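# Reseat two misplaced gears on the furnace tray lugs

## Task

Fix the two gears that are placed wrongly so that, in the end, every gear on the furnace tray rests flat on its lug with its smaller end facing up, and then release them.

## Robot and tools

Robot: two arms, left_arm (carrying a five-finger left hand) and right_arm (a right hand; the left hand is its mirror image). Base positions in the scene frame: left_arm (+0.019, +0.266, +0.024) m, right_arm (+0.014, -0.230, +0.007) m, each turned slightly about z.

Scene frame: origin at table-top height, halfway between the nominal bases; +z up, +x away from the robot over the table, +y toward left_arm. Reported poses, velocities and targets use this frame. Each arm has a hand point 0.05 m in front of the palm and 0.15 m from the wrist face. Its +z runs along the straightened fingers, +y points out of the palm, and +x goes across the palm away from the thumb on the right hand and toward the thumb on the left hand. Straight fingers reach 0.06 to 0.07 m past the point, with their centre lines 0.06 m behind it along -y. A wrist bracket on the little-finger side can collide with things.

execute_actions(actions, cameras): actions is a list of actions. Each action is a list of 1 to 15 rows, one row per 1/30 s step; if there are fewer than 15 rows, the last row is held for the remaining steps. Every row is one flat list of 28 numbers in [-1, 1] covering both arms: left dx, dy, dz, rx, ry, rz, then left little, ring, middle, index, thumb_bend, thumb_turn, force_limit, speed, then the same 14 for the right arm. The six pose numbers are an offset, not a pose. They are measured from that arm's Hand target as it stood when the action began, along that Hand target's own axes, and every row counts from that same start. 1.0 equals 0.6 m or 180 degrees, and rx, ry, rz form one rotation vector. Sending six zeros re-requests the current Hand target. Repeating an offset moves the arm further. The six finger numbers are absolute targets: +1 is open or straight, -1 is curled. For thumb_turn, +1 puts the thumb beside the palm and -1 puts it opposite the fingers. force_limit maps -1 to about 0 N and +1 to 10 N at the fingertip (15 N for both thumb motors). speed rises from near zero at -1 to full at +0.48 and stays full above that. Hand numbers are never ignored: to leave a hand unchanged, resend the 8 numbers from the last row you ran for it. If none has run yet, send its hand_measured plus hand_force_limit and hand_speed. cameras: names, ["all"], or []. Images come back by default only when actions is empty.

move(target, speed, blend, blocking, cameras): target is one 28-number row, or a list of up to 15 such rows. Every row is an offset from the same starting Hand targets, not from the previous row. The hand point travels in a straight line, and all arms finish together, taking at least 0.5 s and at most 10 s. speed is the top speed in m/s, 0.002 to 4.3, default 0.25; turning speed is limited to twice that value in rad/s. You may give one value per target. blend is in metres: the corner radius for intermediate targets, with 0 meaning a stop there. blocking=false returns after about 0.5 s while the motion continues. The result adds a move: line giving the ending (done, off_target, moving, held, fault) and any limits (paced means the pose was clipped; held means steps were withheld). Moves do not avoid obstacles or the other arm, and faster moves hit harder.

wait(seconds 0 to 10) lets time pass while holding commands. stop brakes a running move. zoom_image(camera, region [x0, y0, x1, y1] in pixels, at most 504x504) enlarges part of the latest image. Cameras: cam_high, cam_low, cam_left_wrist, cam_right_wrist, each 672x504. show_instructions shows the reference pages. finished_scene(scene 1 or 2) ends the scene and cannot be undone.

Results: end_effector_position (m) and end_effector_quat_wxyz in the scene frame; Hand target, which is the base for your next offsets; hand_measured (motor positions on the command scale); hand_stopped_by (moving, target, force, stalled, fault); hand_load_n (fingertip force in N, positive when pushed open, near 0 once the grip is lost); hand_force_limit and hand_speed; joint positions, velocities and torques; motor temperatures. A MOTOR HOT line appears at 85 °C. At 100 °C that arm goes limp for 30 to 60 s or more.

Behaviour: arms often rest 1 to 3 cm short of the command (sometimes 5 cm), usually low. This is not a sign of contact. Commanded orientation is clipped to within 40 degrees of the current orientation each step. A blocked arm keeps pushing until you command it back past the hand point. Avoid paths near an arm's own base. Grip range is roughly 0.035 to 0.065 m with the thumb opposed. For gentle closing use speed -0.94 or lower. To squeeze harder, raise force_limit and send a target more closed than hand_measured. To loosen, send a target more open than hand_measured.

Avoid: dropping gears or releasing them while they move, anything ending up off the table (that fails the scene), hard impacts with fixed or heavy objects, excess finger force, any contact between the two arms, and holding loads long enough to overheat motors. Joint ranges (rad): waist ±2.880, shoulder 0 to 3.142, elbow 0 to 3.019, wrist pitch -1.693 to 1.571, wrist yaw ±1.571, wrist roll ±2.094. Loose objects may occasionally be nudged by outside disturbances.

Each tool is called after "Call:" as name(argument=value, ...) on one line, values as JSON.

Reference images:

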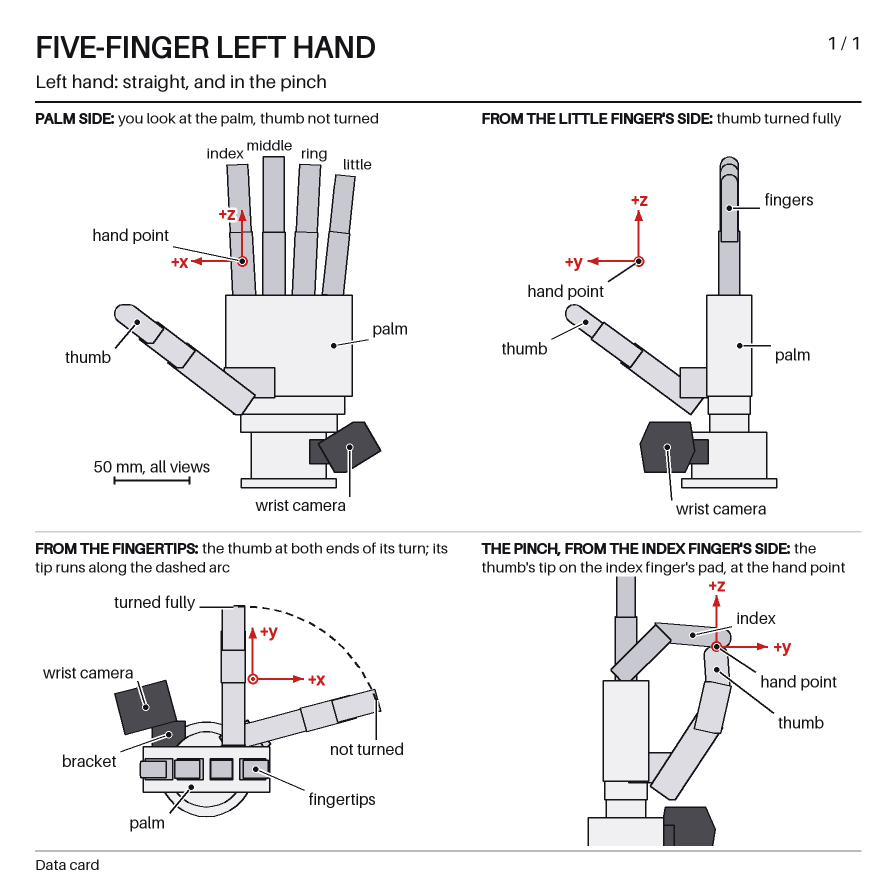

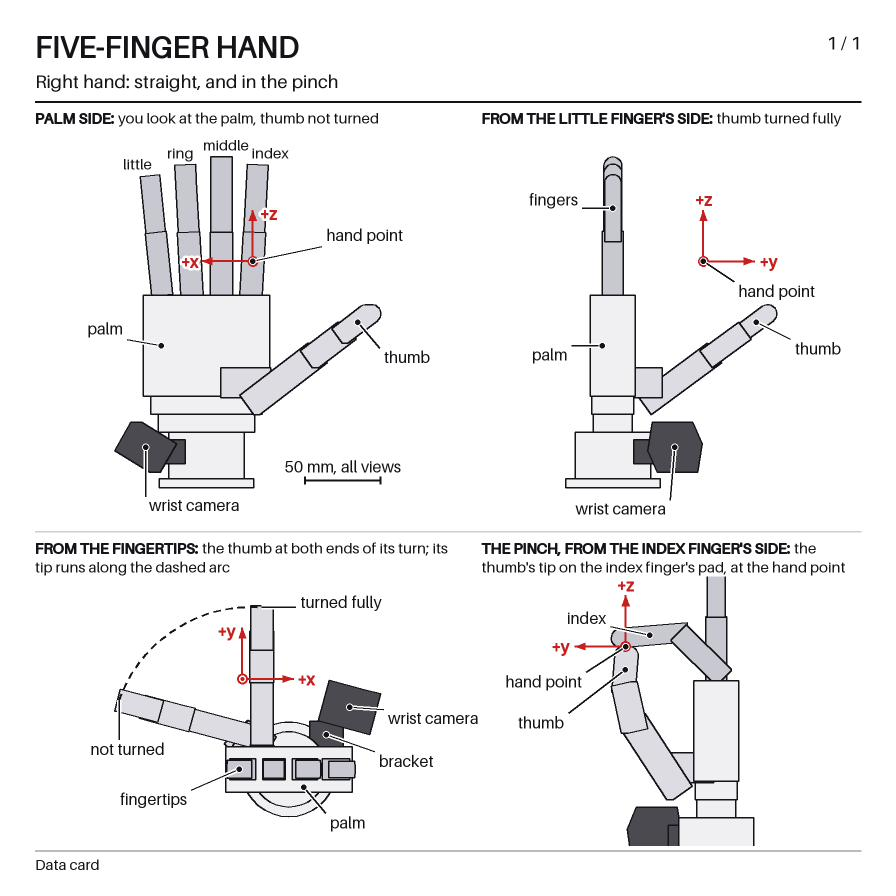

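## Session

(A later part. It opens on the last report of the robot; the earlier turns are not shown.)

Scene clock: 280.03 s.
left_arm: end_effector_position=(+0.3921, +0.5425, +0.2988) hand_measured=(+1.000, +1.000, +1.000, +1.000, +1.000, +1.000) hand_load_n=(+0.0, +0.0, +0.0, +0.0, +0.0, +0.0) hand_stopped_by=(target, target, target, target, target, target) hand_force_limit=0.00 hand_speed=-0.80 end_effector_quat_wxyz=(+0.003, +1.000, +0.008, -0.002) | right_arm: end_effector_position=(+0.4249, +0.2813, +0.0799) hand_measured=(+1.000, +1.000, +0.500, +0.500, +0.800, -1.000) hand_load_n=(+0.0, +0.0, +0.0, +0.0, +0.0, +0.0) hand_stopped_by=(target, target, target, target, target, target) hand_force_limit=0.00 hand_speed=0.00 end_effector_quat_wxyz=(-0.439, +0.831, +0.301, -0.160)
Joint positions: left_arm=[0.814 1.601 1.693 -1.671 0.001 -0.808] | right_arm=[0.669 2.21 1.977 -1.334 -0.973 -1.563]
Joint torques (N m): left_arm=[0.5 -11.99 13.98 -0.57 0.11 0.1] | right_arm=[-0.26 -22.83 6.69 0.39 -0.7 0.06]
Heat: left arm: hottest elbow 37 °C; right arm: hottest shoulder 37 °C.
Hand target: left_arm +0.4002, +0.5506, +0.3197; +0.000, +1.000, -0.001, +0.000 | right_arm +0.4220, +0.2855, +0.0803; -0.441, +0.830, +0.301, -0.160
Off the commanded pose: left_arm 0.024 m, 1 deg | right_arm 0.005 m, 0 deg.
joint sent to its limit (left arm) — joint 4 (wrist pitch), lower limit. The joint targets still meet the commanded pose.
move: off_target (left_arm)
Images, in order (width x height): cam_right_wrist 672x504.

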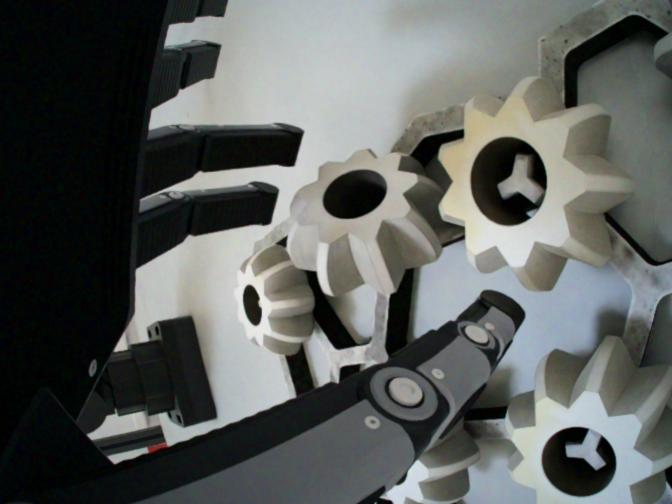

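Call:
move(target=[0,0,0,0,0,0,1,1,1,1,1,1,0,-0.8, -0.0167,0.017,0.0283,0,0,0,1,1,0.5,0.5,0.8,-1,0.0,0], speed=0.08, cameras=["cam_right_wrist"])

Scene clock: 283.60 s.
left_arm: end_effector_position=(+0.3921, +0.5425, +0.2988) hand_measured=(+1.000, +1.000, +1.000, +1.000, +1.000, +1.000) hand_load_n=(+0.0, +0.0, +0.0, +0.0, +0.0, +0.0) hand_stopped_by=(target, target, target, target, target, target) hand_force_limit=0.00 hand_speed=-0.80 end_effector_quat_wxyz=(+0.003, +1.000, +0.008, -0.002) | right_arm: end_effector_position=(+0.4099, +0.2811, +0.0504) hand_measured=(+1.000, +1.000, +0.500, +0.500, +0.800, -1.000) hand_load_n=(+0.0, +0.0, +0.0, +0.0, +0.0, +0.0) hand_stopped_by=(target, target, target, target, target, target) hand_force_limit=0.00 hand_speed=0.00 end_effector_quat_wxyz=(-0.436, +0.832, +0.297, -0.168)
Joint positions: left_arm=[0.814 1.601 1.693 -1.671 0.001 -0.808] | right_arm=[0.683 2.21 1.895 -1.253 -0.973 -1.541]
Joint torques (N m): left_arm=[0.38 -11.93 13.97 -0.57 0.11 0.1] | right_arm=[-0.38 -24.12 6.49 0.36 -0.69 0.06]
Heat: left arm: hottest elbow 37 °C; right arm: hottest shoulder 37 °C.
Hand target: left_arm +0.4002, +0.5506, +0.3197; +0.000, +1.000, -0.001, +0.000 | right_arm +0.4090, +0.2854, +0.0623; -0.441, +0.830, +0.301, -0.160
Off the commanded pose: left_arm 0.024 m, 1 deg | right_arm 0.013 m, 1 deg.
joint sent to its limit (left arm) — joint 4 (wrist pitch), lower limit. The joint targets still meet the commanded pose.
move: off_target (left_arm, right_arm)
Images, in order (width x height): cam_right_wrist 672x504.

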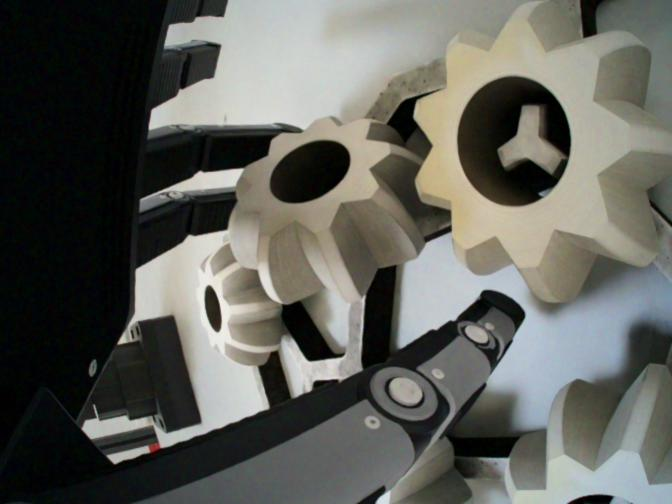

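Call:
move(target=[0,0,0,0,0,0,1,1,1,1,1,1,0,-0.8, 0.009,-0.016,-0.012,0,0,0,1,1,0.5,0.5,0.8,-1,0.0,0], speed=0.08, cameras=["cam_right_wrist"])

Scene clock: 287.73 s.
left_arm: end_effector_position=(+0.3921, +0.5425, +0.2988) hand_measured=(+1.000, +1.000, +1.000, +1.000, +1.000, +1.000) hand_load_n=(+0.0, +0.0, -0.5, +0.0, +0.0, +0.0) hand_stopped_by=(target, target, target, target, target, target) hand_force_limit=0.00 hand_speed=-0.80 end_effector_quat_wxyz=(+0.003, +1.000, +0.008, -0.002) | right_arm: end_effector_position=(+0.4070, +0.2786, +0.0510) hand_measured=(+1.000, +1.000, +0.500, +0.500, +0.800, -1.000) hand_load_n=(+0.0, +0.0, +0.0, +0.0, +0.0, +0.0) hand_stopped_by=(target, target, target, target, target, target) hand_force_limit=0.00 hand_speed=0.00 end_effector_quat_wxyz=(-0.433, +0.834, +0.293, -0.175)
Joint positions: left_arm=[0.814 1.601 1.693 -1.671 0.001 -0.808] | right_arm=[0.683 2.21 1.895 -1.269 -0.973 -1.54]
Joint torques (N m): left_arm=[0.73 -11.75 13.94 -0.62 0.1 0.11] | right_arm=[-0.5 -23.82 9.46 -0.38 -0.69 0.06]
Heat: left arm: hottest elbow 37 °C; right arm: hottest shoulder 37 °C.
Hand target: left_arm +0.4002, +0.5506, +0.3197; +0.000, +1.000, -0.001, +0.000 | right_arm +0.4135, +0.2884, +0.0743; -0.441, +0.830, +0.301, -0.160
Off the commanded pose: left_arm 0.024 m, 1 deg | right_arm 0.026 m, 2 deg.
joint sent to its limit (left arm) — joint 4 (wrist pitch), lower limit. The joint targets still meet the commanded pose.
move: off_target (left_arm, right_arm)
Images, in order (width x height): cam_right_wrist 672x504.

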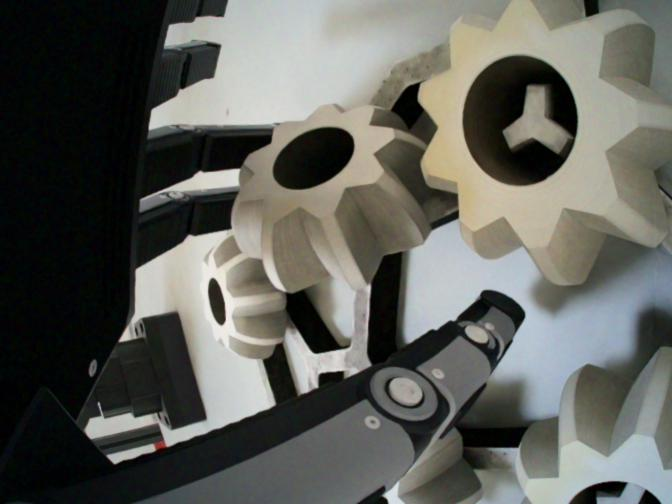

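Call:
move(target=[0,0,0,0,0,0,1,1,1,1,1,1,0,-0.8, 0.007,-0.015,-0.01,0,0,0,1,1,0.5,0.5,0.8,-1,0.0,0], speed=0.08, cameras=["cam_right_wrist"])

Scene clock: 289.40 s.
left_arm: end_effector_position=(+0.3921, +0.5425, +0.2988) hand_measured=(+1.000, +1.000, +1.000, +1.000, +1.000, +1.000) hand_load_n=(+0.0, +0.0, +0.0, +0.0, +0.0, +0.0) hand_stopped_by=(target, target, target, target, target, target) hand_force_limit=0.00 hand_speed=-0.80 end_effector_quat_wxyz=(+0.003, +1.000, +0.008, -0.002) | right_arm: end_effector_position=(+0.4079, +0.2794, +0.0603) hand_measured=(+1.000, +1.000, +0.500, +0.500, +0.800, -1.000) hand_load_n=(+0.0, +0.0, +0.0, +0.0, +0.0, +0.0) hand_stopped_by=(target, target, target, target, target, target) hand_force_limit=0.00 hand_speed=0.00 end_effector_quat_wxyz=(-0.432, +0.834, +0.292, -0.178)
Joint positions: left_arm=[0.814 1.601 1.693 -1.671 0.001 -0.808] | right_arm=[0.683 2.21 1.92 -1.3 -0.973 -1.539]
Joint torques (N m): left_arm=[0.56 -11.99 14 -0.64 0.11 0.11] | right_arm=[-0.56 -23.65 10.29 -0.29 -0.69 0.06]
Heat: left arm: hottest elbow 37 °C; right arm: hottest shoulder 37 °C.
Hand target: left_arm +0.4002, +0.5506, +0.3197; +0.000, +1.000, -0.001, +0.000 | right_arm +0.4167, +0.2912, +0.0852; -0.441, +0.830, +0.301, -0.160
Off the commanded pose: left_arm 0.024 m, 1 deg | right_arm 0.029 m, 3 deg.
joint sent to its limit (left arm) — joint 4 (wrist pitch), lower limit. The joint targets still meet the commanded pose.
move: off_target (left_arm, right_arm)
Images, in order (width x height): cam_right_wrist 672x504.

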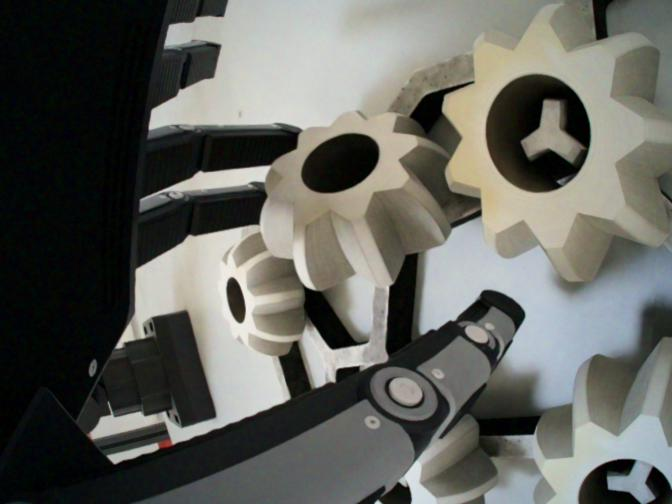

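Call:
move(target=[0,0,0,0,0,0,1,1,1,1,1,1,0,-0.8, 0.022,0,0,0,0,0,1,1,0.5,0.5,0.8,-1,0.0,0], speed=0.08, cameras=["cam_right_wrist"])

Scene clock: 293.17 s.
left_arm: end_effector_position=(+0.3921, +0.5425, +0.2988) hand_measured=(+1.000, +1.000, +1.000, +1.000, +1.000, +1.000) hand_load_n=(+0.0, +0.0, +0.0, +0.0, +0.0, +0.0) hand_stopped_by=(target, target, target, target, target, target) hand_force_limit=0.00 hand_speed=-0.80 end_effector_quat_wxyz=(+0.003, +1.000, +0.008, -0.002) | right_arm: end_effector_position=(+0.4199, +0.2898, +0.0768) hand_measured=(+1.000, +1.000, +0.500, +0.500, +0.800, -1.000) hand_load_n=(+0.0, +0.0, +0.0, +0.0, +0.0, +0.0) hand_stopped_by=(target, target, target, target, target, target) hand_force_limit=0.00 hand_speed=0.00 end_effector_quat_wxyz=(-0.437, +0.833, +0.297, -0.167)
Joint positions: left_arm=[0.814 1.601 1.693 -1.671 0.001 -0.808] | right_arm=[0.683 2.224 1.993 -1.331 -0.973 -1.538]
Joint torques (N m): left_arm=[0.73 -11.93 13.97 -0.62 0.11 0.11] | right_arm=[-0.56 -21.6 10.5 -0.31 -0.69 0.05]
Heat: left arm: hottest elbow 37 °C; right arm: hottest shoulder 37 °C.
Hand target: left_arm +0.4002, +0.5506, +0.3197; +0.000, +1.000, -0.001, +0.000 | right_arm +0.4268, +0.2996, +0.0851; -0.441, +0.830, +0.301, -0.160
Off the commanded pose: left_arm 0.024 m, 1 deg | right_arm 0.015 m, 1 deg.
joint sent to its limit (left arm) — joint 4 (wrist pitch), lower limit. The joint targets still meet the commanded pose.
move: off_target (left_arm, right_arm)
Images, in order (width x height): cam_right_wrist 672x504.

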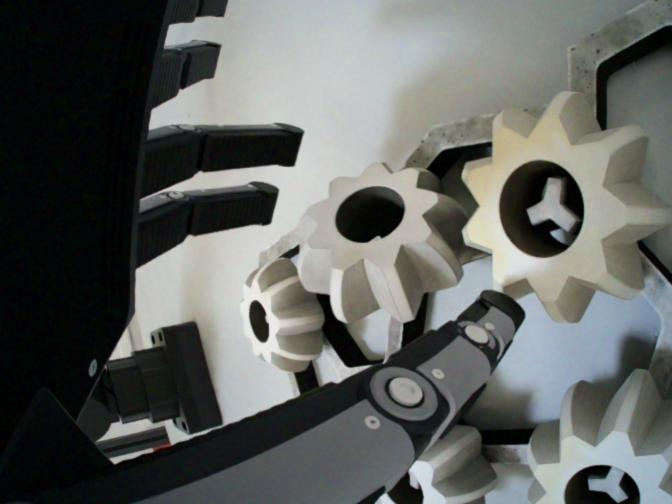

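Call:
move(target=[0,0,0,0,0,0,1,1,1,1,1,1,0,-0.8, -0.0103,0.0208,0.0077,0,0,0,1,1,0.5,0.5,0.8,-1,0.0,0], speed=0.05, cameras=["cam_right_wrist"])

Scene clock: 295.87 s.
left_arm: end_effector_position=(+0.3921, +0.5425, +0.2988) hand_measured=(+1.000, +1.000, +1.000, +1.000, +1.000, +1.000) hand_load_n=(+0.0, +0.0, +0.0, +0.0, +0.0, +0.0) hand_stopped_by=(target, target, target, target, target, target) hand_force_limit=0.00 hand_speed=-0.80 end_effector_quat_wxyz=(+0.003, +1.000, +0.008, -0.002) | right_arm: end_effector_position=(+0.4217, +0.2914, +0.0765) hand_measured=(+1.000, +1.000, +0.500, +0.500, +0.800, -1.000) hand_load_n=(+0.0, +0.0, +0.0, +0.0, +0.0, +0.0) hand_stopped_by=(target, target, target, target, target, target) hand_force_limit=0.00 hand_speed=0.00 end_effector_quat_wxyz=(-0.438, +0.832, +0.300, -0.163)
Joint positions: left_arm=[0.814 1.601 1.693 -1.671 0.001 -0.808] | right_arm=[0.683 2.224 1.993 -1.32 -0.973 -1.538]
Joint torques (N m): left_arm=[0.56 -11.99 13.96 -0.59 0.09 0.11] | right_arm=[-0.91 -22.18 6.99 0.36 -0.69 -0.06]
Heat: left arm: hottest elbow 37 °C; right arm: hottest shoulder 37 °C.
Hand target: left_arm +0.4002, +0.5506, +0.3197; +0.000, +1.000, -0.001, +0.000 | right_arm +0.4241, +0.2932, +0.0722; -0.441, +0.830, +0.301, -0.160
Off the commanded pose: left_arm 0.024 m, 1 deg | right_arm 0.005 m, 0 deg.
joint sent to its limit (left arm) — joint 4 (wrist pitch), lower limit. The joint targets still meet the commanded pose.
move: off_target (left_arm)
Images, in order (width x height): cam_right_wrist 672x504.

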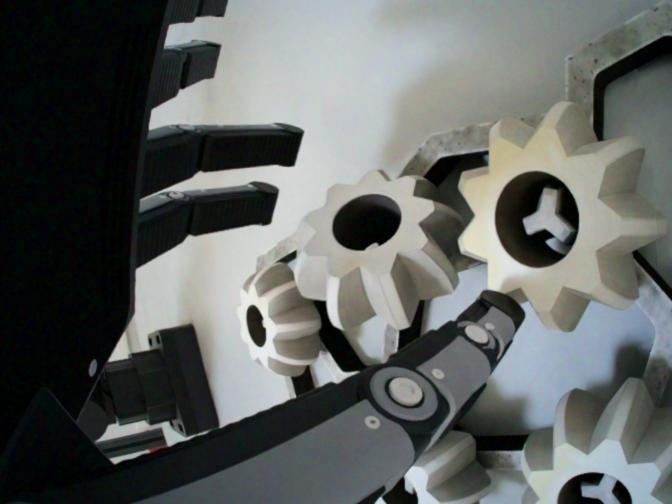

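Call:
move(target=[0,0,0,0,0,0,1,1,1,1,1,1,0,-0.8, -0.0127,0.011,0.002,0,0,0,1,1,0.5,0.5,0.8,-1,0.0,0], speed=0.05, cameras=["cam_right_wrist"])

Scene clock: 297.60 s.
left_arm: end_effector_position=(+0.3921, +0.5425, +0.2988) hand_measured=(+1.000, +1.000, +1.000, +1.000, +1.000, +1.000) hand_load_n=(+0.0, +0.0, +0.0, +0.0, -0.5, +0.0) hand_stopped_by=(target, target, target, target, target, target) hand_force_limit=0.00 hand_speed=-0.80 end_effector_quat_wxyz=(+0.003, +1.000, +0.008, -0.002) | right_arm: end_effector_position=(+0.4159, +0.2857, +0.0614) hand_measured=(+1.000, +1.000, +0.500, +0.500, +0.800, -1.000) hand_load_n=(+0.0, +0.0, +0.0, +0.0, +0.0, +0.0) hand_stopped_by=(target, target, target, target, target, target) hand_force_limit=0.00 hand_speed=0.00 end_effector_quat_wxyz=(-0.436, +0.833, +0.296, -0.170)
Joint positions: left_arm=[0.814 1.601 1.693 -1.671 0.001 -0.808] | right_arm=[0.682 2.224 1.951 -1.296 -0.973 -1.539]
Joint torques (N m): left_arm=[0.44 -12.04 13.97 -0.65 0.11 0.12] | right_arm=[-1.2 -23.53 6.61 0.42 -0.69 -0.11]
Heat: left arm: hottest elbow 37 °C; right arm: hottest shoulder 37 °C.
Hand target: left_arm +0.4002, +0.5506, +0.3197; +0.000, +1.000, -0.001, +0.000 | right_arm +0.4200, +0.2864, +0.0661; -0.441, +0.830, +0.301, -0.160
Off the commanded pose: left_arm 0.024 m, 1 deg | right_arm 0.006 m, 1 deg.
joint sent to its limit (left arm) — joint 4 (wrist pitch), lower limit. The joint targets still meet the commanded pose.
move: off_target (left_arm)
Images, in order (width x height): cam_right_wrist 672x504.

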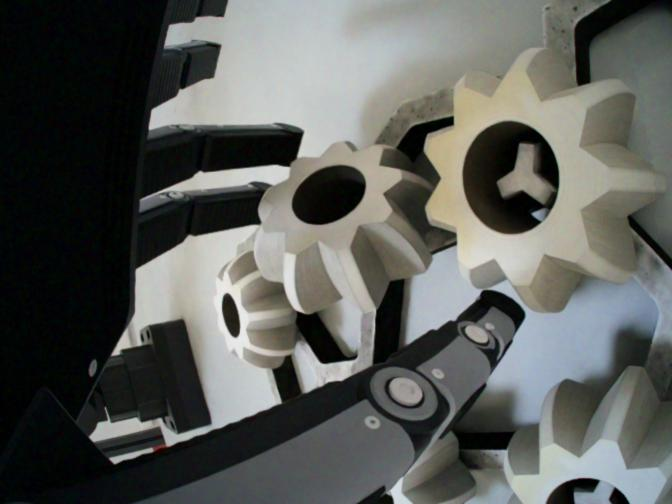

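Call:
move(target=[0,0,0,0,0,0,1,1,1,1,1,1,0,-0.8, 0,0,0,0,0,0,1,1,0.1,0.1,0.3,-1,-0.5,-0.92], speed=0.05, cameras=["cam_right_wrist"])

Scene clock: 300.30 s.
left_arm: end_effector_position=(+0.3921, +0.5425, +0.2988) hand_measured=(+1.000, +1.000, +1.000, +1.000, +1.000, +1.000) hand_load_n=(+0.0, +0.0, +0.0, +0.0, +0.0, +0.0) hand_stopped_by=(target, target, target, target, target, target) hand_force_limit=0.00 hand_speed=-0.80 end_effector_quat_wxyz=(+0.003, +1.000, +0.008, -0.002) | right_arm: end_effector_position=(+0.4111, +0.2895, +0.0623) hand_measured=(+1.000, +1.000, +0.366, +0.166, +0.608, -1.000) hand_load_n=(+0.0, +0.0, +0.0, +4.5, +3.5, -0.5) hand_stopped_by=(target, target, force, force, force, target) hand_force_limit=-0.50 hand_speed=-0.92 end_effector_quat_wxyz=(-0.439, +0.830, +0.298, -0.173)
Joint positions: left_arm=[0.814 1.601 1.693 -1.671 0.001 -0.808] | right_arm=[0.69 2.224 1.95 -1.296 -0.982 -1.539]
Joint torques (N m): left_arm=[0.62 -11.87 14 -0.55 0.12 0.1] | right_arm=[-1.79 -23.53 6.63 0.36 -0.37 -0.11]
Heat: left arm: hottest elbow 37 °C; right arm: hottest shoulder 37 °C.
Hand target: left_arm +0.4002, +0.5506, +0.3197; +0.000, +1.000, -0.001, +0.000 | right_arm +0.4200, +0.2863, +0.0661; -0.441, +0.830, +0.301, -0.160
Off the commanded pose: left_arm 0.024 m, 1 deg | right_arm 0.010 m, 2 deg.
joint sent to its limit (left arm) — joint 4 (wrist pitch), lower limit. The joint targets still meet the commanded pose.
move: off_target (left_arm)
Images, in order (width x height): cam_right_wrist 672x504.

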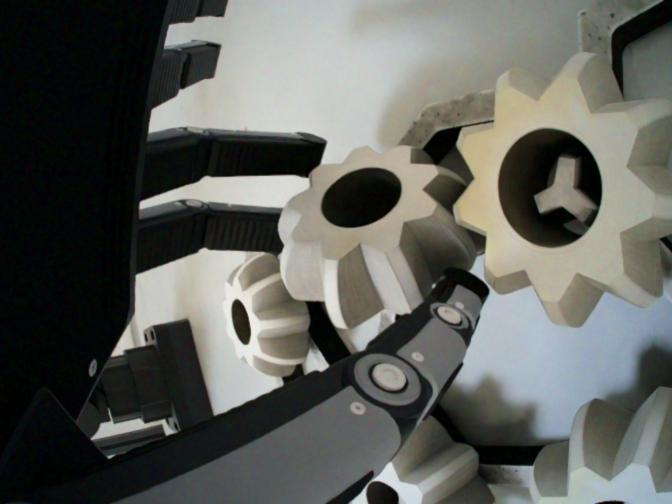

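Call:
move(target=[0,0,0,0,0,0,1,1,1,1,1,1,0,-0.8, 0,0,0,0,0,0,1,1,0.05,0.1,0.3,-1,-0.5,-0.92], speed=0.05, cameras=["cam_right_wrist"])

Scene clock: 302.40 s.
left_arm: end_effector_position=(+0.3921, +0.5425, +0.2988) hand_measured=(+1.000, +1.000, +1.000, +1.000, +1.000, +1.000) hand_load_n=(+0.0, +0.0, +0.0, +0.0, +0.0, +0.0) hand_stopped_by=(target, target, target, target, target, target) hand_force_limit=0.00 hand_speed=-0.80 end_effector_quat_wxyz=(+0.003, +1.000, +0.008, -0.002) | right_arm: end_effector_position=(+0.4111, +0.2895, +0.0623) hand_measured=(+1.000, +1.000, +0.272, +0.166, +0.608, -1.000) hand_load_n=(+0.0, +0.0, +3.5, +3.5, +4.5, -0.5) hand_stopped_by=(target, target, force, force, force, target) hand_force_limit=-0.50 hand_speed=-0.92 end_effector_quat_wxyz=(-0.439, +0.830, +0.298, -0.173)
Joint positions: left_arm=[0.814 1.601 1.693 -1.671 0.001 -0.808] | right_arm=[0.69 2.224 1.95 -1.296 -0.982 -1.539]
Joint torques (N m): left_arm=[0.67 -11.75 13.96 -0.59 0.11 0.11] | right_arm=[-1.73 -23.47 6.64 0.36 -0.37 -0.11]
Heat: left arm: hottest elbow 37 °C; right arm: hottest shoulder 37 °C.
Hand target: left_arm +0.4002, +0.5506, +0.3197; +0.000, +1.000, -0.001, +0.000 | right_arm +0.4200, +0.2863, +0.0661; -0.441, +0.830, +0.301, -0.160
Off the commanded pose: left_arm 0.024 m, 1 deg | right_arm 0.010 m, 2 deg.
joint sent to its limit (left arm) — joint 4 (wrist pitch), lower limit. The joint targets still meet the commanded pose.
move: off_target (left_arm)
Images, in order (width x height): cam_right_wrist 672x504.

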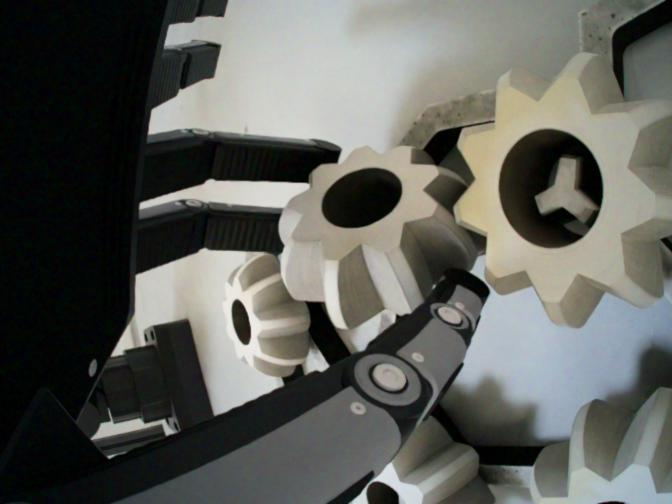

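Call:
move(target=[0,0,0,0,0,0,1,1,1,1,1,1,0,-0.8, 0,-0.083,-0.056,0,0,0,1,1,0.05,0.1,0.3,-1,-0.5,-0.92], speed=0.06, cameras=["cam_right_wrist"])

Scene clock: 304.70 s.
left_arm: end_effector_position=(+0.3921, +0.5425, +0.2988) hand_measured=(+1.000, +1.000, +1.000, +1.000, +1.000, +1.000) hand_load_n=(+0.0, +0.0, +0.0, +0.0, +0.0, +0.0) hand_stopped_by=(target, target, target, target, target, target) hand_force_limit=0.00 hand_speed=-0.80 end_effector_quat_wxyz=(+0.003, +1.000, +0.008, -0.002) | right_arm: end_effector_position=(+0.4049, +0.2778, +0.0744) hand_measured=(+1.000, +1.000, +0.272, +0.164, +0.608, -1.000) hand_load_n=(+0.0, +0.0, +5.0, +1.0, +5.5, +0.0) hand_stopped_by=(target, target, force, force, force, target) hand_force_limit=-0.50 hand_speed=-0.92 end_effector_quat_wxyz=(-0.425, +0.836, +0.289, -0.194)
Joint positions: left_arm=[0.814 1.601 1.693 -1.671 0.001 -0.808] | right_arm=[0.685 2.219 1.972 -1.389 -0.971 -1.554]
Joint torques (N m): left_arm=[0.5 -11.87 13.97 -0.66 0.11 0.11] | right_arm=[-1.44 -26.93 10.96 -0.85 -0.76 0.05]
Heat: left arm: hottest elbow 37 °C; right arm: hottest shoulder 37 °C.
Hand target: left_arm +0.4002, +0.5506, +0.3197; +0.000, +1.000, -0.001, +0.000 | right_arm +0.4201, +0.2863, +0.1263; -0.441, +0.830, +0.301, -0.160
Off the commanded pose: left_arm 0.024 m, 1 deg | right_arm 0.055 m, 5 deg.
joint sent to its limit (left arm) — joint 4 (wrist pitch), lower limit. The joint targets still meet the commanded pose.
move: off_target (left_arm, right_arm)
Images, in order (width x height): cam_right_wrist 672x504.

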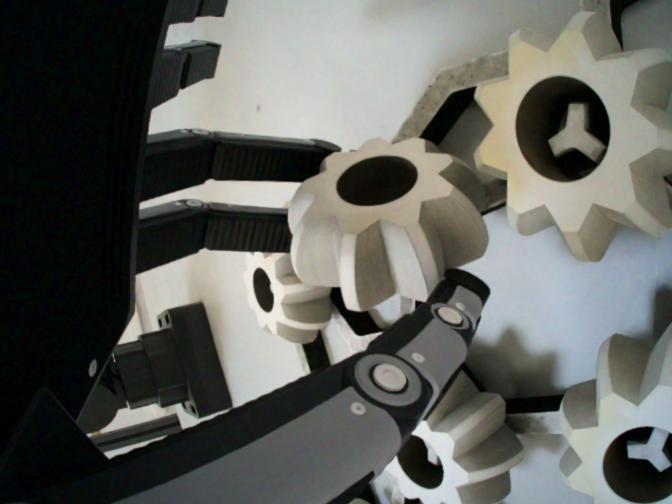

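Call:
move(target=[0,0,0,0,0,0,1,1,1,1,1,1,0,-0.8, 0,-0.083,-0.056,0,0,0,1,1,0.05,0.1,0.3,-1,-0.5,-0.92], speed=0.06, cameras=["cam_right_wrist"])

Scene clock: 307.23 s.
left_arm: end_effector_position=(+0.3921, +0.5425, +0.2988) hand_measured=(+1.000, +1.000, +1.000, +1.000, +1.000, +1.000) hand_load_n=(+0.0, +0.0, +0.0, +0.0, +0.0, +0.0) hand_stopped_by=(target, target, target, target, target, target) hand_force_limit=0.00 hand_speed=-0.80 end_effector_quat_wxyz=(+0.003, +1.000, +0.008, -0.002) | right_arm: end_effector_position=(+0.4096, +0.2821, +0.1661) hand_measured=(+1.000, +1.000, +0.272, +0.164, +0.606, -1.000) hand_load_n=(+0.0, +0.0, +0.0, +0.0, +0.5, +0.0) hand_stopped_by=(target, target, force, force, force, target) hand_force_limit=-0.50 hand_speed=-0.92 end_effector_quat_wxyz=(-0.433, +0.833, +0.297, -0.177)
Joint positions: left_arm=[0.814 1.601 1.693 -1.671 0.001 -0.808] | right_arm=[0.685 2.164 2.124 -1.553 -0.973 -1.552]
Joint velocities: left_arm=[0.005 0.005 -0.017 -0.002 0.154 0.022] | right_arm=[within noise]
Joint torques (N m): left_arm=[0.38 -11.81 14.01 -0.62 0.12 0.1] | right_arm=[-1.38 -22.71 10.74 -0.36 -0.69 0.04]
Heat: left arm: hottest elbow 37 °C; right arm: hottest shoulder 37 °C.
Hand target: left_arm +0.4002, +0.5506, +0.3197; +0.000, +1.000, -0.001, +0.000 | right_arm +0.4200, +0.2865, +0.1863; -0.441, +0.830, +0.301, -0.160
Off the commanded pose: left_arm 0.024 m, 1 deg | right_arm 0.023 m, 2 deg.
joint sent to its limit (left arm) — joint 4 (wrist pitch), lower limit. The joint targets still meet the commanded pose.
move: off_target (left_arm, right_arm)
Images, in order (width x height): cam_right_wrist 672x504.

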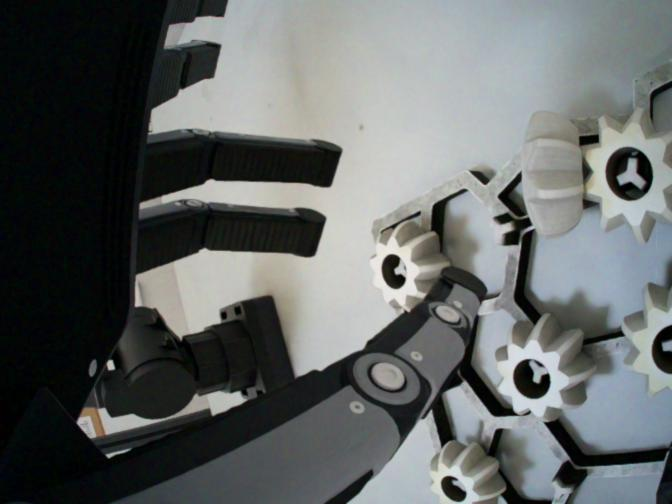

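Call:
zoom_image(camera="cam_right_wrist", region=[440, 60, 672, 292])

Scaled by 2.172 from the camera's 672x504 image, which has a finer 960x720 frame.

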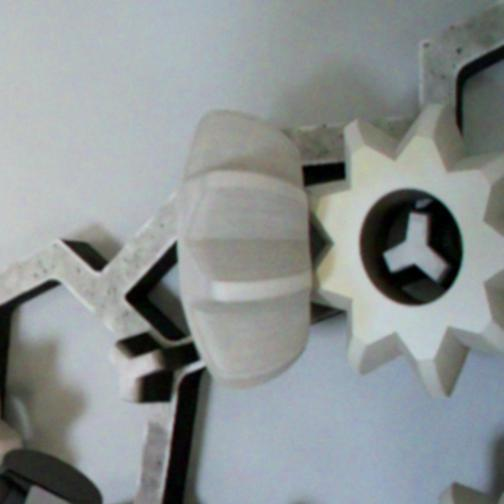

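Call:
move(target=[0,0,0,0,0,0,1,1,1,1,1,1,0,-0.8, 0.0465,0.0503,0.0447,0,0.309,0.208,1,1,0.5,0.5,0.8,-1,0,0], speed=0.15, cameras=["cam_right_wrist"])

Scene clock: 323.93 s.
left_arm: end_effector_position=(+0.3921, +0.5425, +0.2988) hand_measured=(+1.000, +1.000, +1.000, +1.000, +1.000, +1.000) hand_load_n=(+0.0, +0.0, +0.0, +0.0, -0.5, +0.0) hand_stopped_by=(target, target, target, target, target, target) hand_force_limit=0.00 hand_speed=-0.80 end_effector_quat_wxyz=(+0.003, +1.000, +0.008, -0.002) | right_arm: end_effector_position=(+0.4386, +0.3032, +0.1265) hand_measured=(+1.000, +1.000, +0.500, +0.500, +0.800, -1.000) hand_load_n=(+0.0, +0.0, +0.0, +0.0, +0.0, +0.0) hand_stopped_by=(target, target, target, target, target, target) hand_force_limit=0.00 hand_speed=0.00 end_effector_quat_wxyz=(-0.439, +0.868, -0.209, +0.103)
Joint positions: left_arm=[0.814 1.601 1.693 -1.671 0.001 -0.808] | right_arm=[0.771 1.777 1.349 -0.228 -0.241 -0.176]
Joint torques (N m): left_arm=[0.67 -11.99 13.97 -0.65 0.1 0.11] | right_arm=[-0.32 -20.07 7.36 1.88 0.1 0.06]
Heat: left arm: hottest elbow 38 °C; right arm: hottest shoulder 38 °C.
Hand target: left_arm +0.4002, +0.5506, +0.3197; +0.000, +1.000, -0.001, +0.000 | right_arm +0.4380, +0.3083, +0.1461; -0.456, +0.859, -0.207, +0.111
Off the commanded pose: left_arm 0.024 m, 1 deg | right_arm 0.020 m, 2 deg.
joint sent to its limit (left arm) — joint 4 (wrist pitch), lower limit. The joint targets still meet the commanded pose.
move: off_target (left_arm, right_arm)
Images, in order (width x height): cam_right_wrist 672x504.

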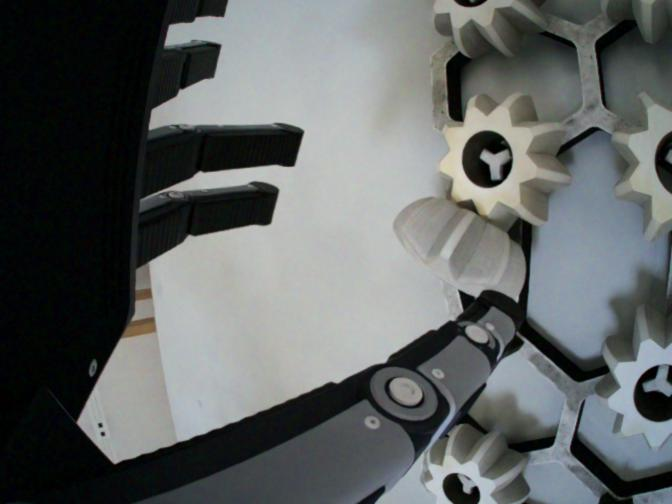

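Call:
execute_actions(actions=[], cameras=["cam_right_wrist", "cam_high", "cam_low"])

Scene clock: 329.97 s.
left_arm: end_effector_position=(+0.3921, +0.5425, +0.2988) hand_measured=(+1.000, +1.000, +1.000, +1.000, +1.000, +1.000) hand_load_n=(+0.0, +0.0, +0.0, +0.0, +0.0, +0.0) hand_stopped_by=(target, target, target, target, target, target) hand_force_limit=0.00 hand_speed=-0.80 end_effector_quat_wxyz=(+0.003, +1.000, +0.008, -0.002) | right_arm: end_effector_position=(+0.4385, +0.3032, +0.1266) hand_measured=(+1.000, +1.000, +0.500, +0.500, +0.800, -1.000) hand_load_n=(+0.0, +0.0, +0.0, +0.0, +0.0, +0.0) hand_stopped_by=(target, target, target, target, target, target) hand_force_limit=0.00 hand_speed=0.00 end_effector_quat_wxyz=(-0.439, +0.867, -0.210, +0.103)
Joint positions: left_arm=[0.814 1.601 1.693 -1.671 0.001 -0.808] | right_arm=[0.771 1.777 1.349 -0.228 -0.241 -0.175]
Joint velocities: within noise
Joint torques (N m): left_arm=[0.5 -11.99 13.98 -0.62 0.11 0.1] | right_arm=[-0.38 -20.07 7.36 1.88 0.1 0.06]
Motor temperatures (°C): left_arm=[22 27 38 21 21 21] | right_arm=[22 39 32 22 22 22]
Heat: left arm: hottest elbow 38 °C; right arm: hottest shoulder 39 °C.
Hand target: left_arm +0.4002, +0.5506, +0.3197; +0.000, +1.000, -0.001, +0.000 | right_arm +0.4380, +0.3083, +0.1461; -0.456, +0.859, -0.207, +0.111
Off the commanded pose: left_arm 0.024 m, 1 deg | right_arm 0.020 m, 2 deg.
Images, in order (width x height): cam_high 672x504, cam_low 672x504, cam_right_wrist 672x504.

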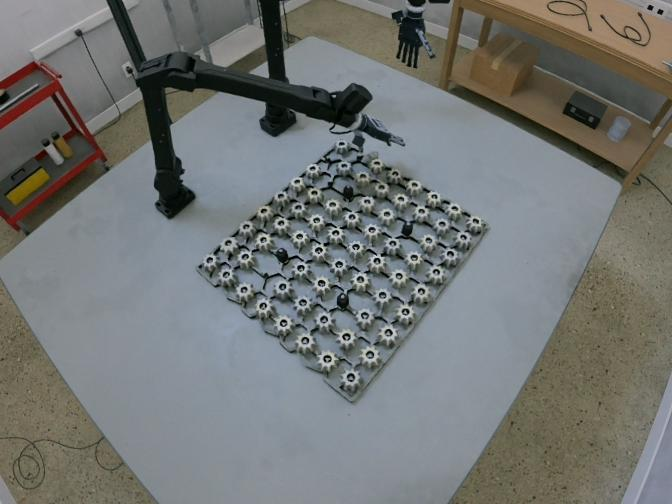

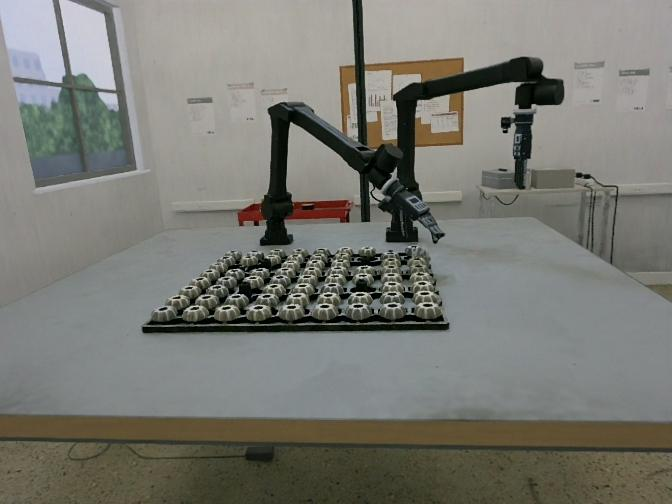

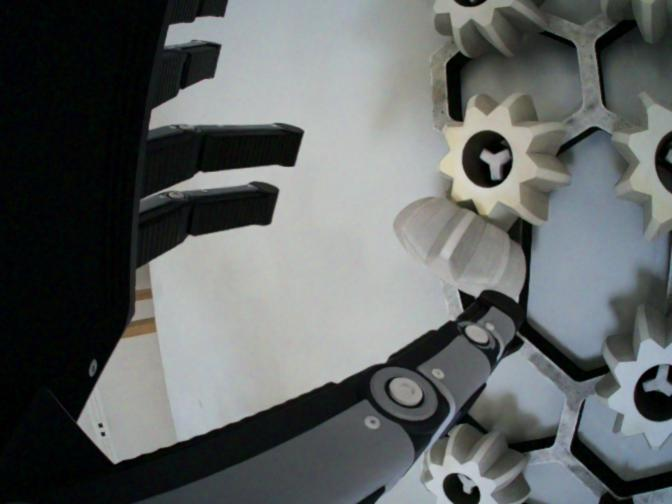

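Call:
zoom_image(camera="cam_right_wrist", region=[370, 120, 610, 340])

Scaled by 2.100 from the camera's 672x504 image, which has a finer 960x720 frame.

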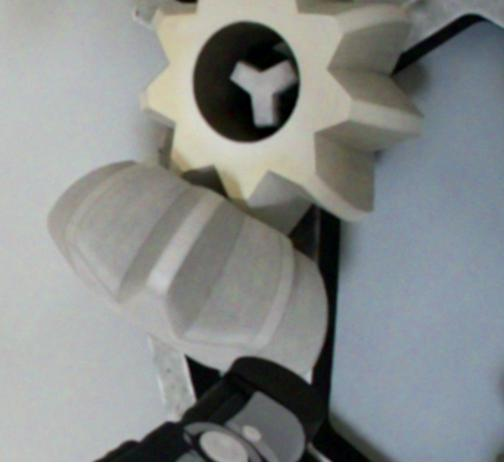

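Call:
move(target=[0,0,0,0,0,0,1,1,1,1,1,1,0,-0.8,-0.0158,0.0670,0.0379,0,0,0,1,1,0.5,0.5,0.8,-1,0,0], speed=0.1, cameras=["cam_right_wrist"])

Scene clock: 350.40 s.
left_arm: end_effector_position=(+0.3921, +0.5425, +0.2988) hand_measured=(+1.000, +1.000, +1.000, +1.000, +1.000, +1.000) hand_load_n=(+0.0, +0.0, +0.0, +0.0, +0.0, +0.0) hand_stopped_by=(target, target, target, target, target, target) hand_force_limit=0.00 hand_speed=-0.80 end_effector_quat_wxyz=(+0.003, +1.000, +0.008, -0.002) | right_arm: end_effector_position=(+0.4291, +0.3046, +0.1064) hand_measured=(+1.000, +1.000, +0.500, +0.500, +0.800, -1.000) hand_load_n=(+0.0, +0.0, -0.5, -0.5, +0.0, +0.0) hand_stopped_by=(target, target, target, target, target, target) hand_force_limit=0.00 hand_speed=0.00 end_effector_quat_wxyz=(-0.454, +0.860, -0.205, +0.112)
Joint positions: left_arm=[0.814 1.601 1.693 -1.671 0.001 -0.808] | right_arm=[0.785 1.777 1.269 -0.108 -0.229 -0.167]
Joint torques (N m): left_arm=[0.56 -11.93 14.01 -0.58 0.12 0.1] | right_arm=[-0.32 -16.32 7.15 1.96 0.11 0.07]
Heat: left arm: hottest elbow 38 °C; right arm: hottest shoulder 41 °C.
Hand target: left_arm +0.4002, +0.5506, +0.3197; +0.000, +1.000, -0.001, +0.000 | right_arm +0.4280, +0.3094, +0.1002; -0.456, +0.859, -0.207, +0.111
Off the commanded pose: left_arm 0.024 m, 1 deg | right_arm 0.008 m, 0 deg.
joint sent to its limit (left arm) — joint 4 (wrist pitch), lower limit. The joint targets still meet the commanded pose.
move: off_target (left_arm)
Images, in order (width x height): cam_right_wrist 672x504.

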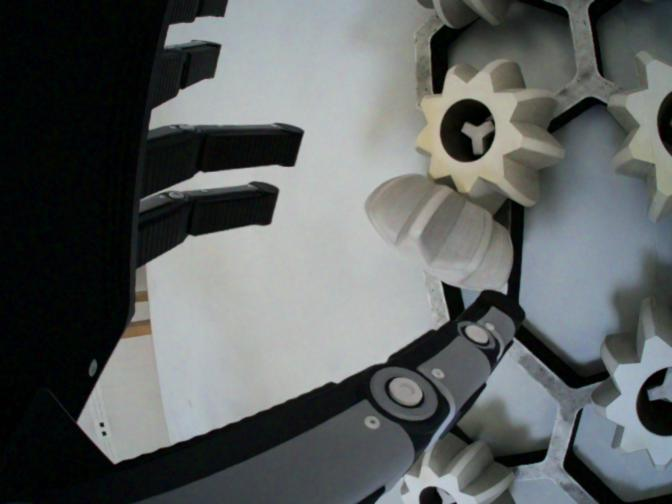

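Call:
move(target=[0,0,0,0,0,0,1,1,1,1,1,1,0,-0.8,-0.0140,0.0382,0.0185,0,0,0,1,1,0.5,0.5,0.8,-1,0,0], speed=0.1, cameras=["cam_right_wrist"])

Scene clock: 353.80 s.
left_arm: end_effector_position=(+0.3921, +0.5425, +0.2988) hand_measured=(+1.000, +1.000, +1.000, +1.000, +1.000, +1.000) hand_load_n=(+0.0, +0.0, +0.0, +0.0, +0.0, +0.0) hand_stopped_by=(target, target, target, target, target, target) hand_force_limit=0.00 hand_speed=-0.80 end_effector_quat_wxyz=(+0.003, +1.000, +0.008, -0.002) | right_arm: end_effector_position=(+0.4199, +0.3046, +0.0783) hand_measured=(+1.000, +1.000, +0.500, +0.500, +0.800, -1.000) hand_load_n=(+0.0, +0.0, +0.0, +0.0, +0.0, +0.0) hand_stopped_by=(target, target, target, target, target, target) hand_force_limit=0.00 hand_speed=0.00 end_effector_quat_wxyz=(-0.452, +0.861, -0.206, +0.111)
Joint positions: left_arm=[0.814 1.601 1.693 -1.671 0.001 -0.808] | right_arm=[0.798 1.802 1.222 -0.038 -0.219 -0.159]
Joint torques (N m): left_arm=[0.67 -11.99 13.91 -0.58 0.12 0.11] | right_arm=[-0.32 -16.56 7.02 1.94 0.11 0.06]
Heat: left arm: hottest elbow 38 °C; right arm: hottest shoulder 41 °C.
Hand target: left_arm +0.4002, +0.5506, +0.3197; +0.000, +1.000, -0.001, +0.000 | right_arm +0.4189, +0.3099, +0.0750; -0.456, +0.858, -0.207, +0.111
Off the commanded pose: left_arm 0.024 m, 1 deg | right_arm 0.006 m, 0 deg.
joint sent to its limit (left arm) — joint 4 (wrist pitch), lower limit. The joint targets still meet the commanded pose.
move: off_target (left_arm)
Images, in order (width x height): cam_right_wrist 672x504.

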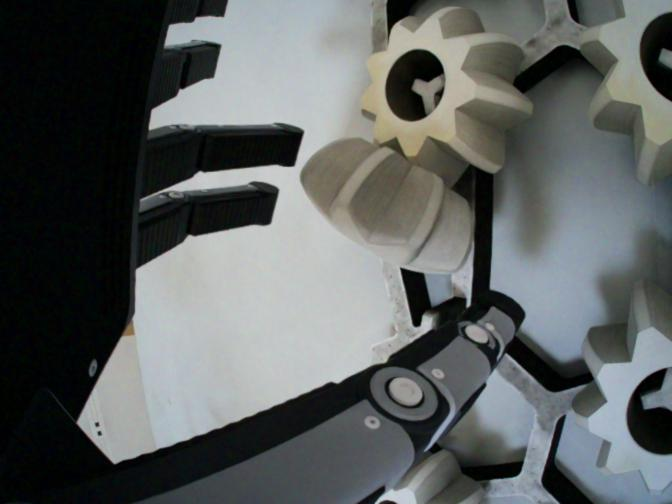

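Call:
move(target=[0,0,0,0,0,0,1,1,1,1,1,1,0,-0.8,0,0.0212,0.0190,0,0,0,1,1,0.5,0.5,0.8,-1,0,0], speed=0.08, cameras=["cam_right_wrist"])

Scene clock: 357.53 s.
left_arm: end_effector_position=(+0.3921, +0.5425, +0.2988) hand_measured=(+1.000, +1.000, +1.000, +1.000, +1.000, +1.000) hand_load_n=(+0.0, -0.5, +0.0, +0.0, +0.0, +0.0) hand_stopped_by=(target, target, target, target, target, target) hand_force_limit=0.00 hand_speed=-0.80 end_effector_quat_wxyz=(+0.003, +1.000, +0.008, -0.002) | right_arm: end_effector_position=(+0.4211, +0.3069, +0.0617) hand_measured=(+1.000, +1.000, +0.500, +0.500, +0.800, -1.000) hand_load_n=(+0.0, +0.0, +0.0, +0.0, +0.0, +0.0) hand_stopped_by=(target, target, target, target, target, target) hand_force_limit=0.00 hand_speed=0.00 end_effector_quat_wxyz=(-0.453, +0.860, -0.206, +0.111)
Joint positions: left_arm=[0.814 1.601 1.693 -1.671 0.001 -0.808] | right_arm=[0.799 1.832 1.214 0 -0.218 -0.159]
Joint torques (N m): left_arm=[0.56 -11.87 13.98 -0.65 0.1 0.11] | right_arm=[-0.26 -16.73 6.86 1.95 0.11 0.07]
Heat: left arm: hottest elbow 38 °C; right arm: hottest shoulder 40 °C.
Hand target: left_arm +0.4002, +0.5506, +0.3197; +0.000, +1.000, -0.001, +0.000 | right_arm +0.4199, +0.3121, +0.0580; -0.456, +0.859, -0.207, +0.111
Off the commanded pose: left_arm 0.024 m, 1 deg | right_arm 0.006 m, 0 deg.
joint sent to its limit (left arm) — joint 4 (wrist pitch), lower limit. The joint targets still meet the commanded pose.
move: off_target (left_arm)
Images, in order (width x height): cam_right_wrist 672x504.

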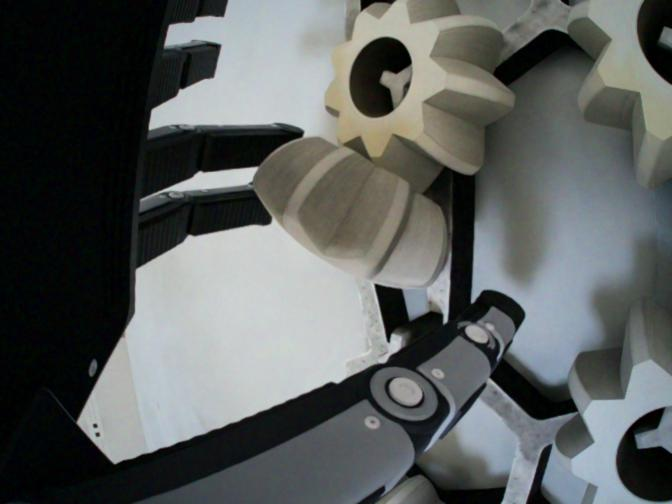

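Call:
move(target=[0,0,0,0,0,0,1,1,1,1,1,1,0,-0.8,0.0085,0.0025,0.0082,0,0,0,1,1,0.5,0.5,0.8,-1,0,0], speed=0.08, cameras=["cam_right_wrist"])

Scene clock: 361.43 s.
left_arm: end_effector_position=(+0.3921, +0.5425, +0.2988) hand_measured=(+1.000, +1.000, +1.000, +1.000, +1.000, +1.000) hand_load_n=(+0.0, +0.0, +0.0, +0.0, +0.0, +0.0) hand_stopped_by=(target, target, target, target, target, target) hand_force_limit=0.00 hand_speed=-0.80 end_effector_quat_wxyz=(+0.003, +1.000, +0.008, -0.002) | right_arm: end_effector_position=(+0.4208, +0.3066, +0.0536) hand_measured=(+1.000, +1.000, +0.500, +0.500, +0.800, -1.000) hand_load_n=(+0.0, +0.0, +0.0, +0.0, +0.0, +0.0) hand_stopped_by=(target, target, target, target, target, target) hand_force_limit=0.00 hand_speed=0.00 end_effector_quat_wxyz=(-0.449, +0.863, -0.207, +0.109)
Joint positions: left_arm=[0.814 1.601 1.693 -1.671 0.001 -0.808] | right_arm=[0.799 1.846 1.214 0.003 -0.218 -0.159]
Joint torques (N m): left_arm=[0.56 -11.99 13.97 -0.65 0.1 0.12] | right_arm=[-0.91 -16.67 7.68 1.92 -0.1 0.02]
Heat: left arm: hottest elbow 38 °C; right arm: hottest shoulder 40 °C.
Hand target: left_arm +0.4002, +0.5506, +0.3197; +0.000, +1.000, -0.001, +0.000 | right_arm +0.4259, +0.3127, +0.0542; -0.456, +0.859, -0.207, +0.111
Off the commanded pose: left_arm 0.024 m, 1 deg | right_arm 0.008 m, 1 deg.
joint sent to its limit (left arm) — joint 4 (wrist pitch), lower limit. The joint targets still meet the commanded pose.
move: off_target (left_arm)
Images, in order (width x height): cam_right_wrist 672x504.

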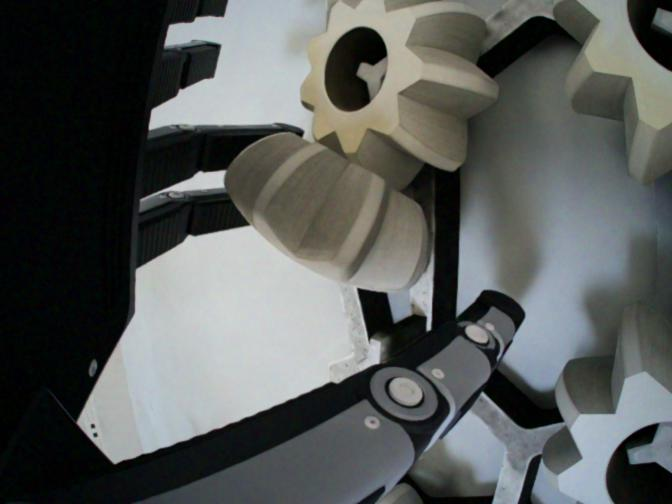

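Call:
move(target=[[0,0,0,0,0,0,1,1,1,1,1,1,0,-0.8,0.0042,-0.0420,-0.0033,0,0,0,1,1,0.5,0.5,0.8,-1,0,0],[0,0,0,0,0,0,1,1,1,1,1,1,0,-0.8,0.0028,-0.0155,0.0048,0,0,0,1,1,0.5,0.5,0.8,-1,0,0]], speed=0.08, cameras=["cam_right_wrist"])

Scene clock: 365.53 s.
left_arm: end_effector_position=(+0.3921, +0.5425, +0.2988) hand_measured=(+1.000, +1.000, +1.000, +1.000, +1.000, +1.000) hand_load_n=(+0.0, +0.0, +0.0, +0.0, +0.0, +0.0) hand_stopped_by=(target, target, target, target, target, target) hand_force_limit=0.00 hand_speed=-0.80 end_effector_quat_wxyz=(+0.003, +1.000, +0.008, -0.002) | right_arm: end_effector_position=(+0.4244, +0.3105, +0.0580) hand_measured=(+1.000, +1.000, +0.500, +0.500, +0.800, -1.000) hand_load_n=(+0.0, +0.0, +0.0, +0.0, +0.0, +0.5) hand_stopped_by=(target, target, target, target, target, target) hand_force_limit=0.00 hand_speed=0.00 end_effector_quat_wxyz=(-0.447, +0.863, -0.207, +0.108)
Joint positions: left_arm=[0.814 1.601 1.693 -1.671 0.001 -0.808] | right_arm=[0.799 1.851 1.239 -0.02 -0.218 -0.159]
Joint torques (N m): left_arm=[0.73 -11.69 13.98 -0.61 0.11 0.12] | right_arm=[-0.85 -16.73 8.2 1.91 -0.08 0.02]
Heat: left arm: hottest elbow 38 °C; right arm: hottest shoulder 39 °C.
Hand target: left_arm +0.4002, +0.5506, +0.3197; +0.000, +1.000, -0.001, +0.000 | right_arm +0.4308, +0.3187, +0.0602; -0.456, +0.859, -0.207, +0.111
Off the commanded pose: left_arm 0.024 m, 1 deg | right_arm 0.011 m, 1 deg.
joint sent to its limit (left arm) — joint 4 (wrist pitch), lower limit. The joint targets still meet the commanded pose.
move: off_target (left_arm, right_arm)
Images, in order (width x height): cam_right_wrist 672x504.

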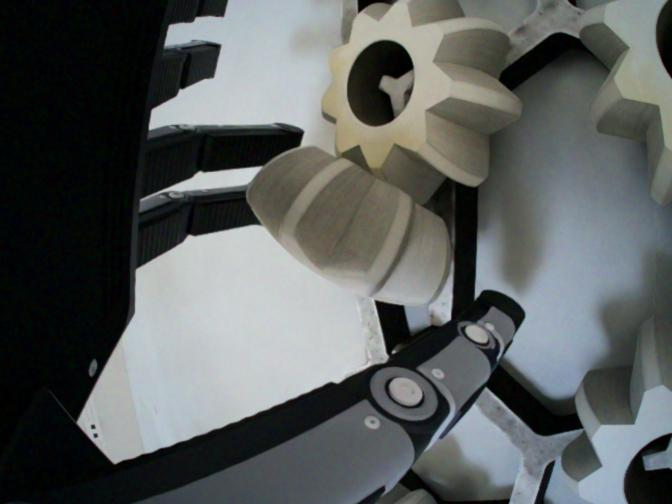

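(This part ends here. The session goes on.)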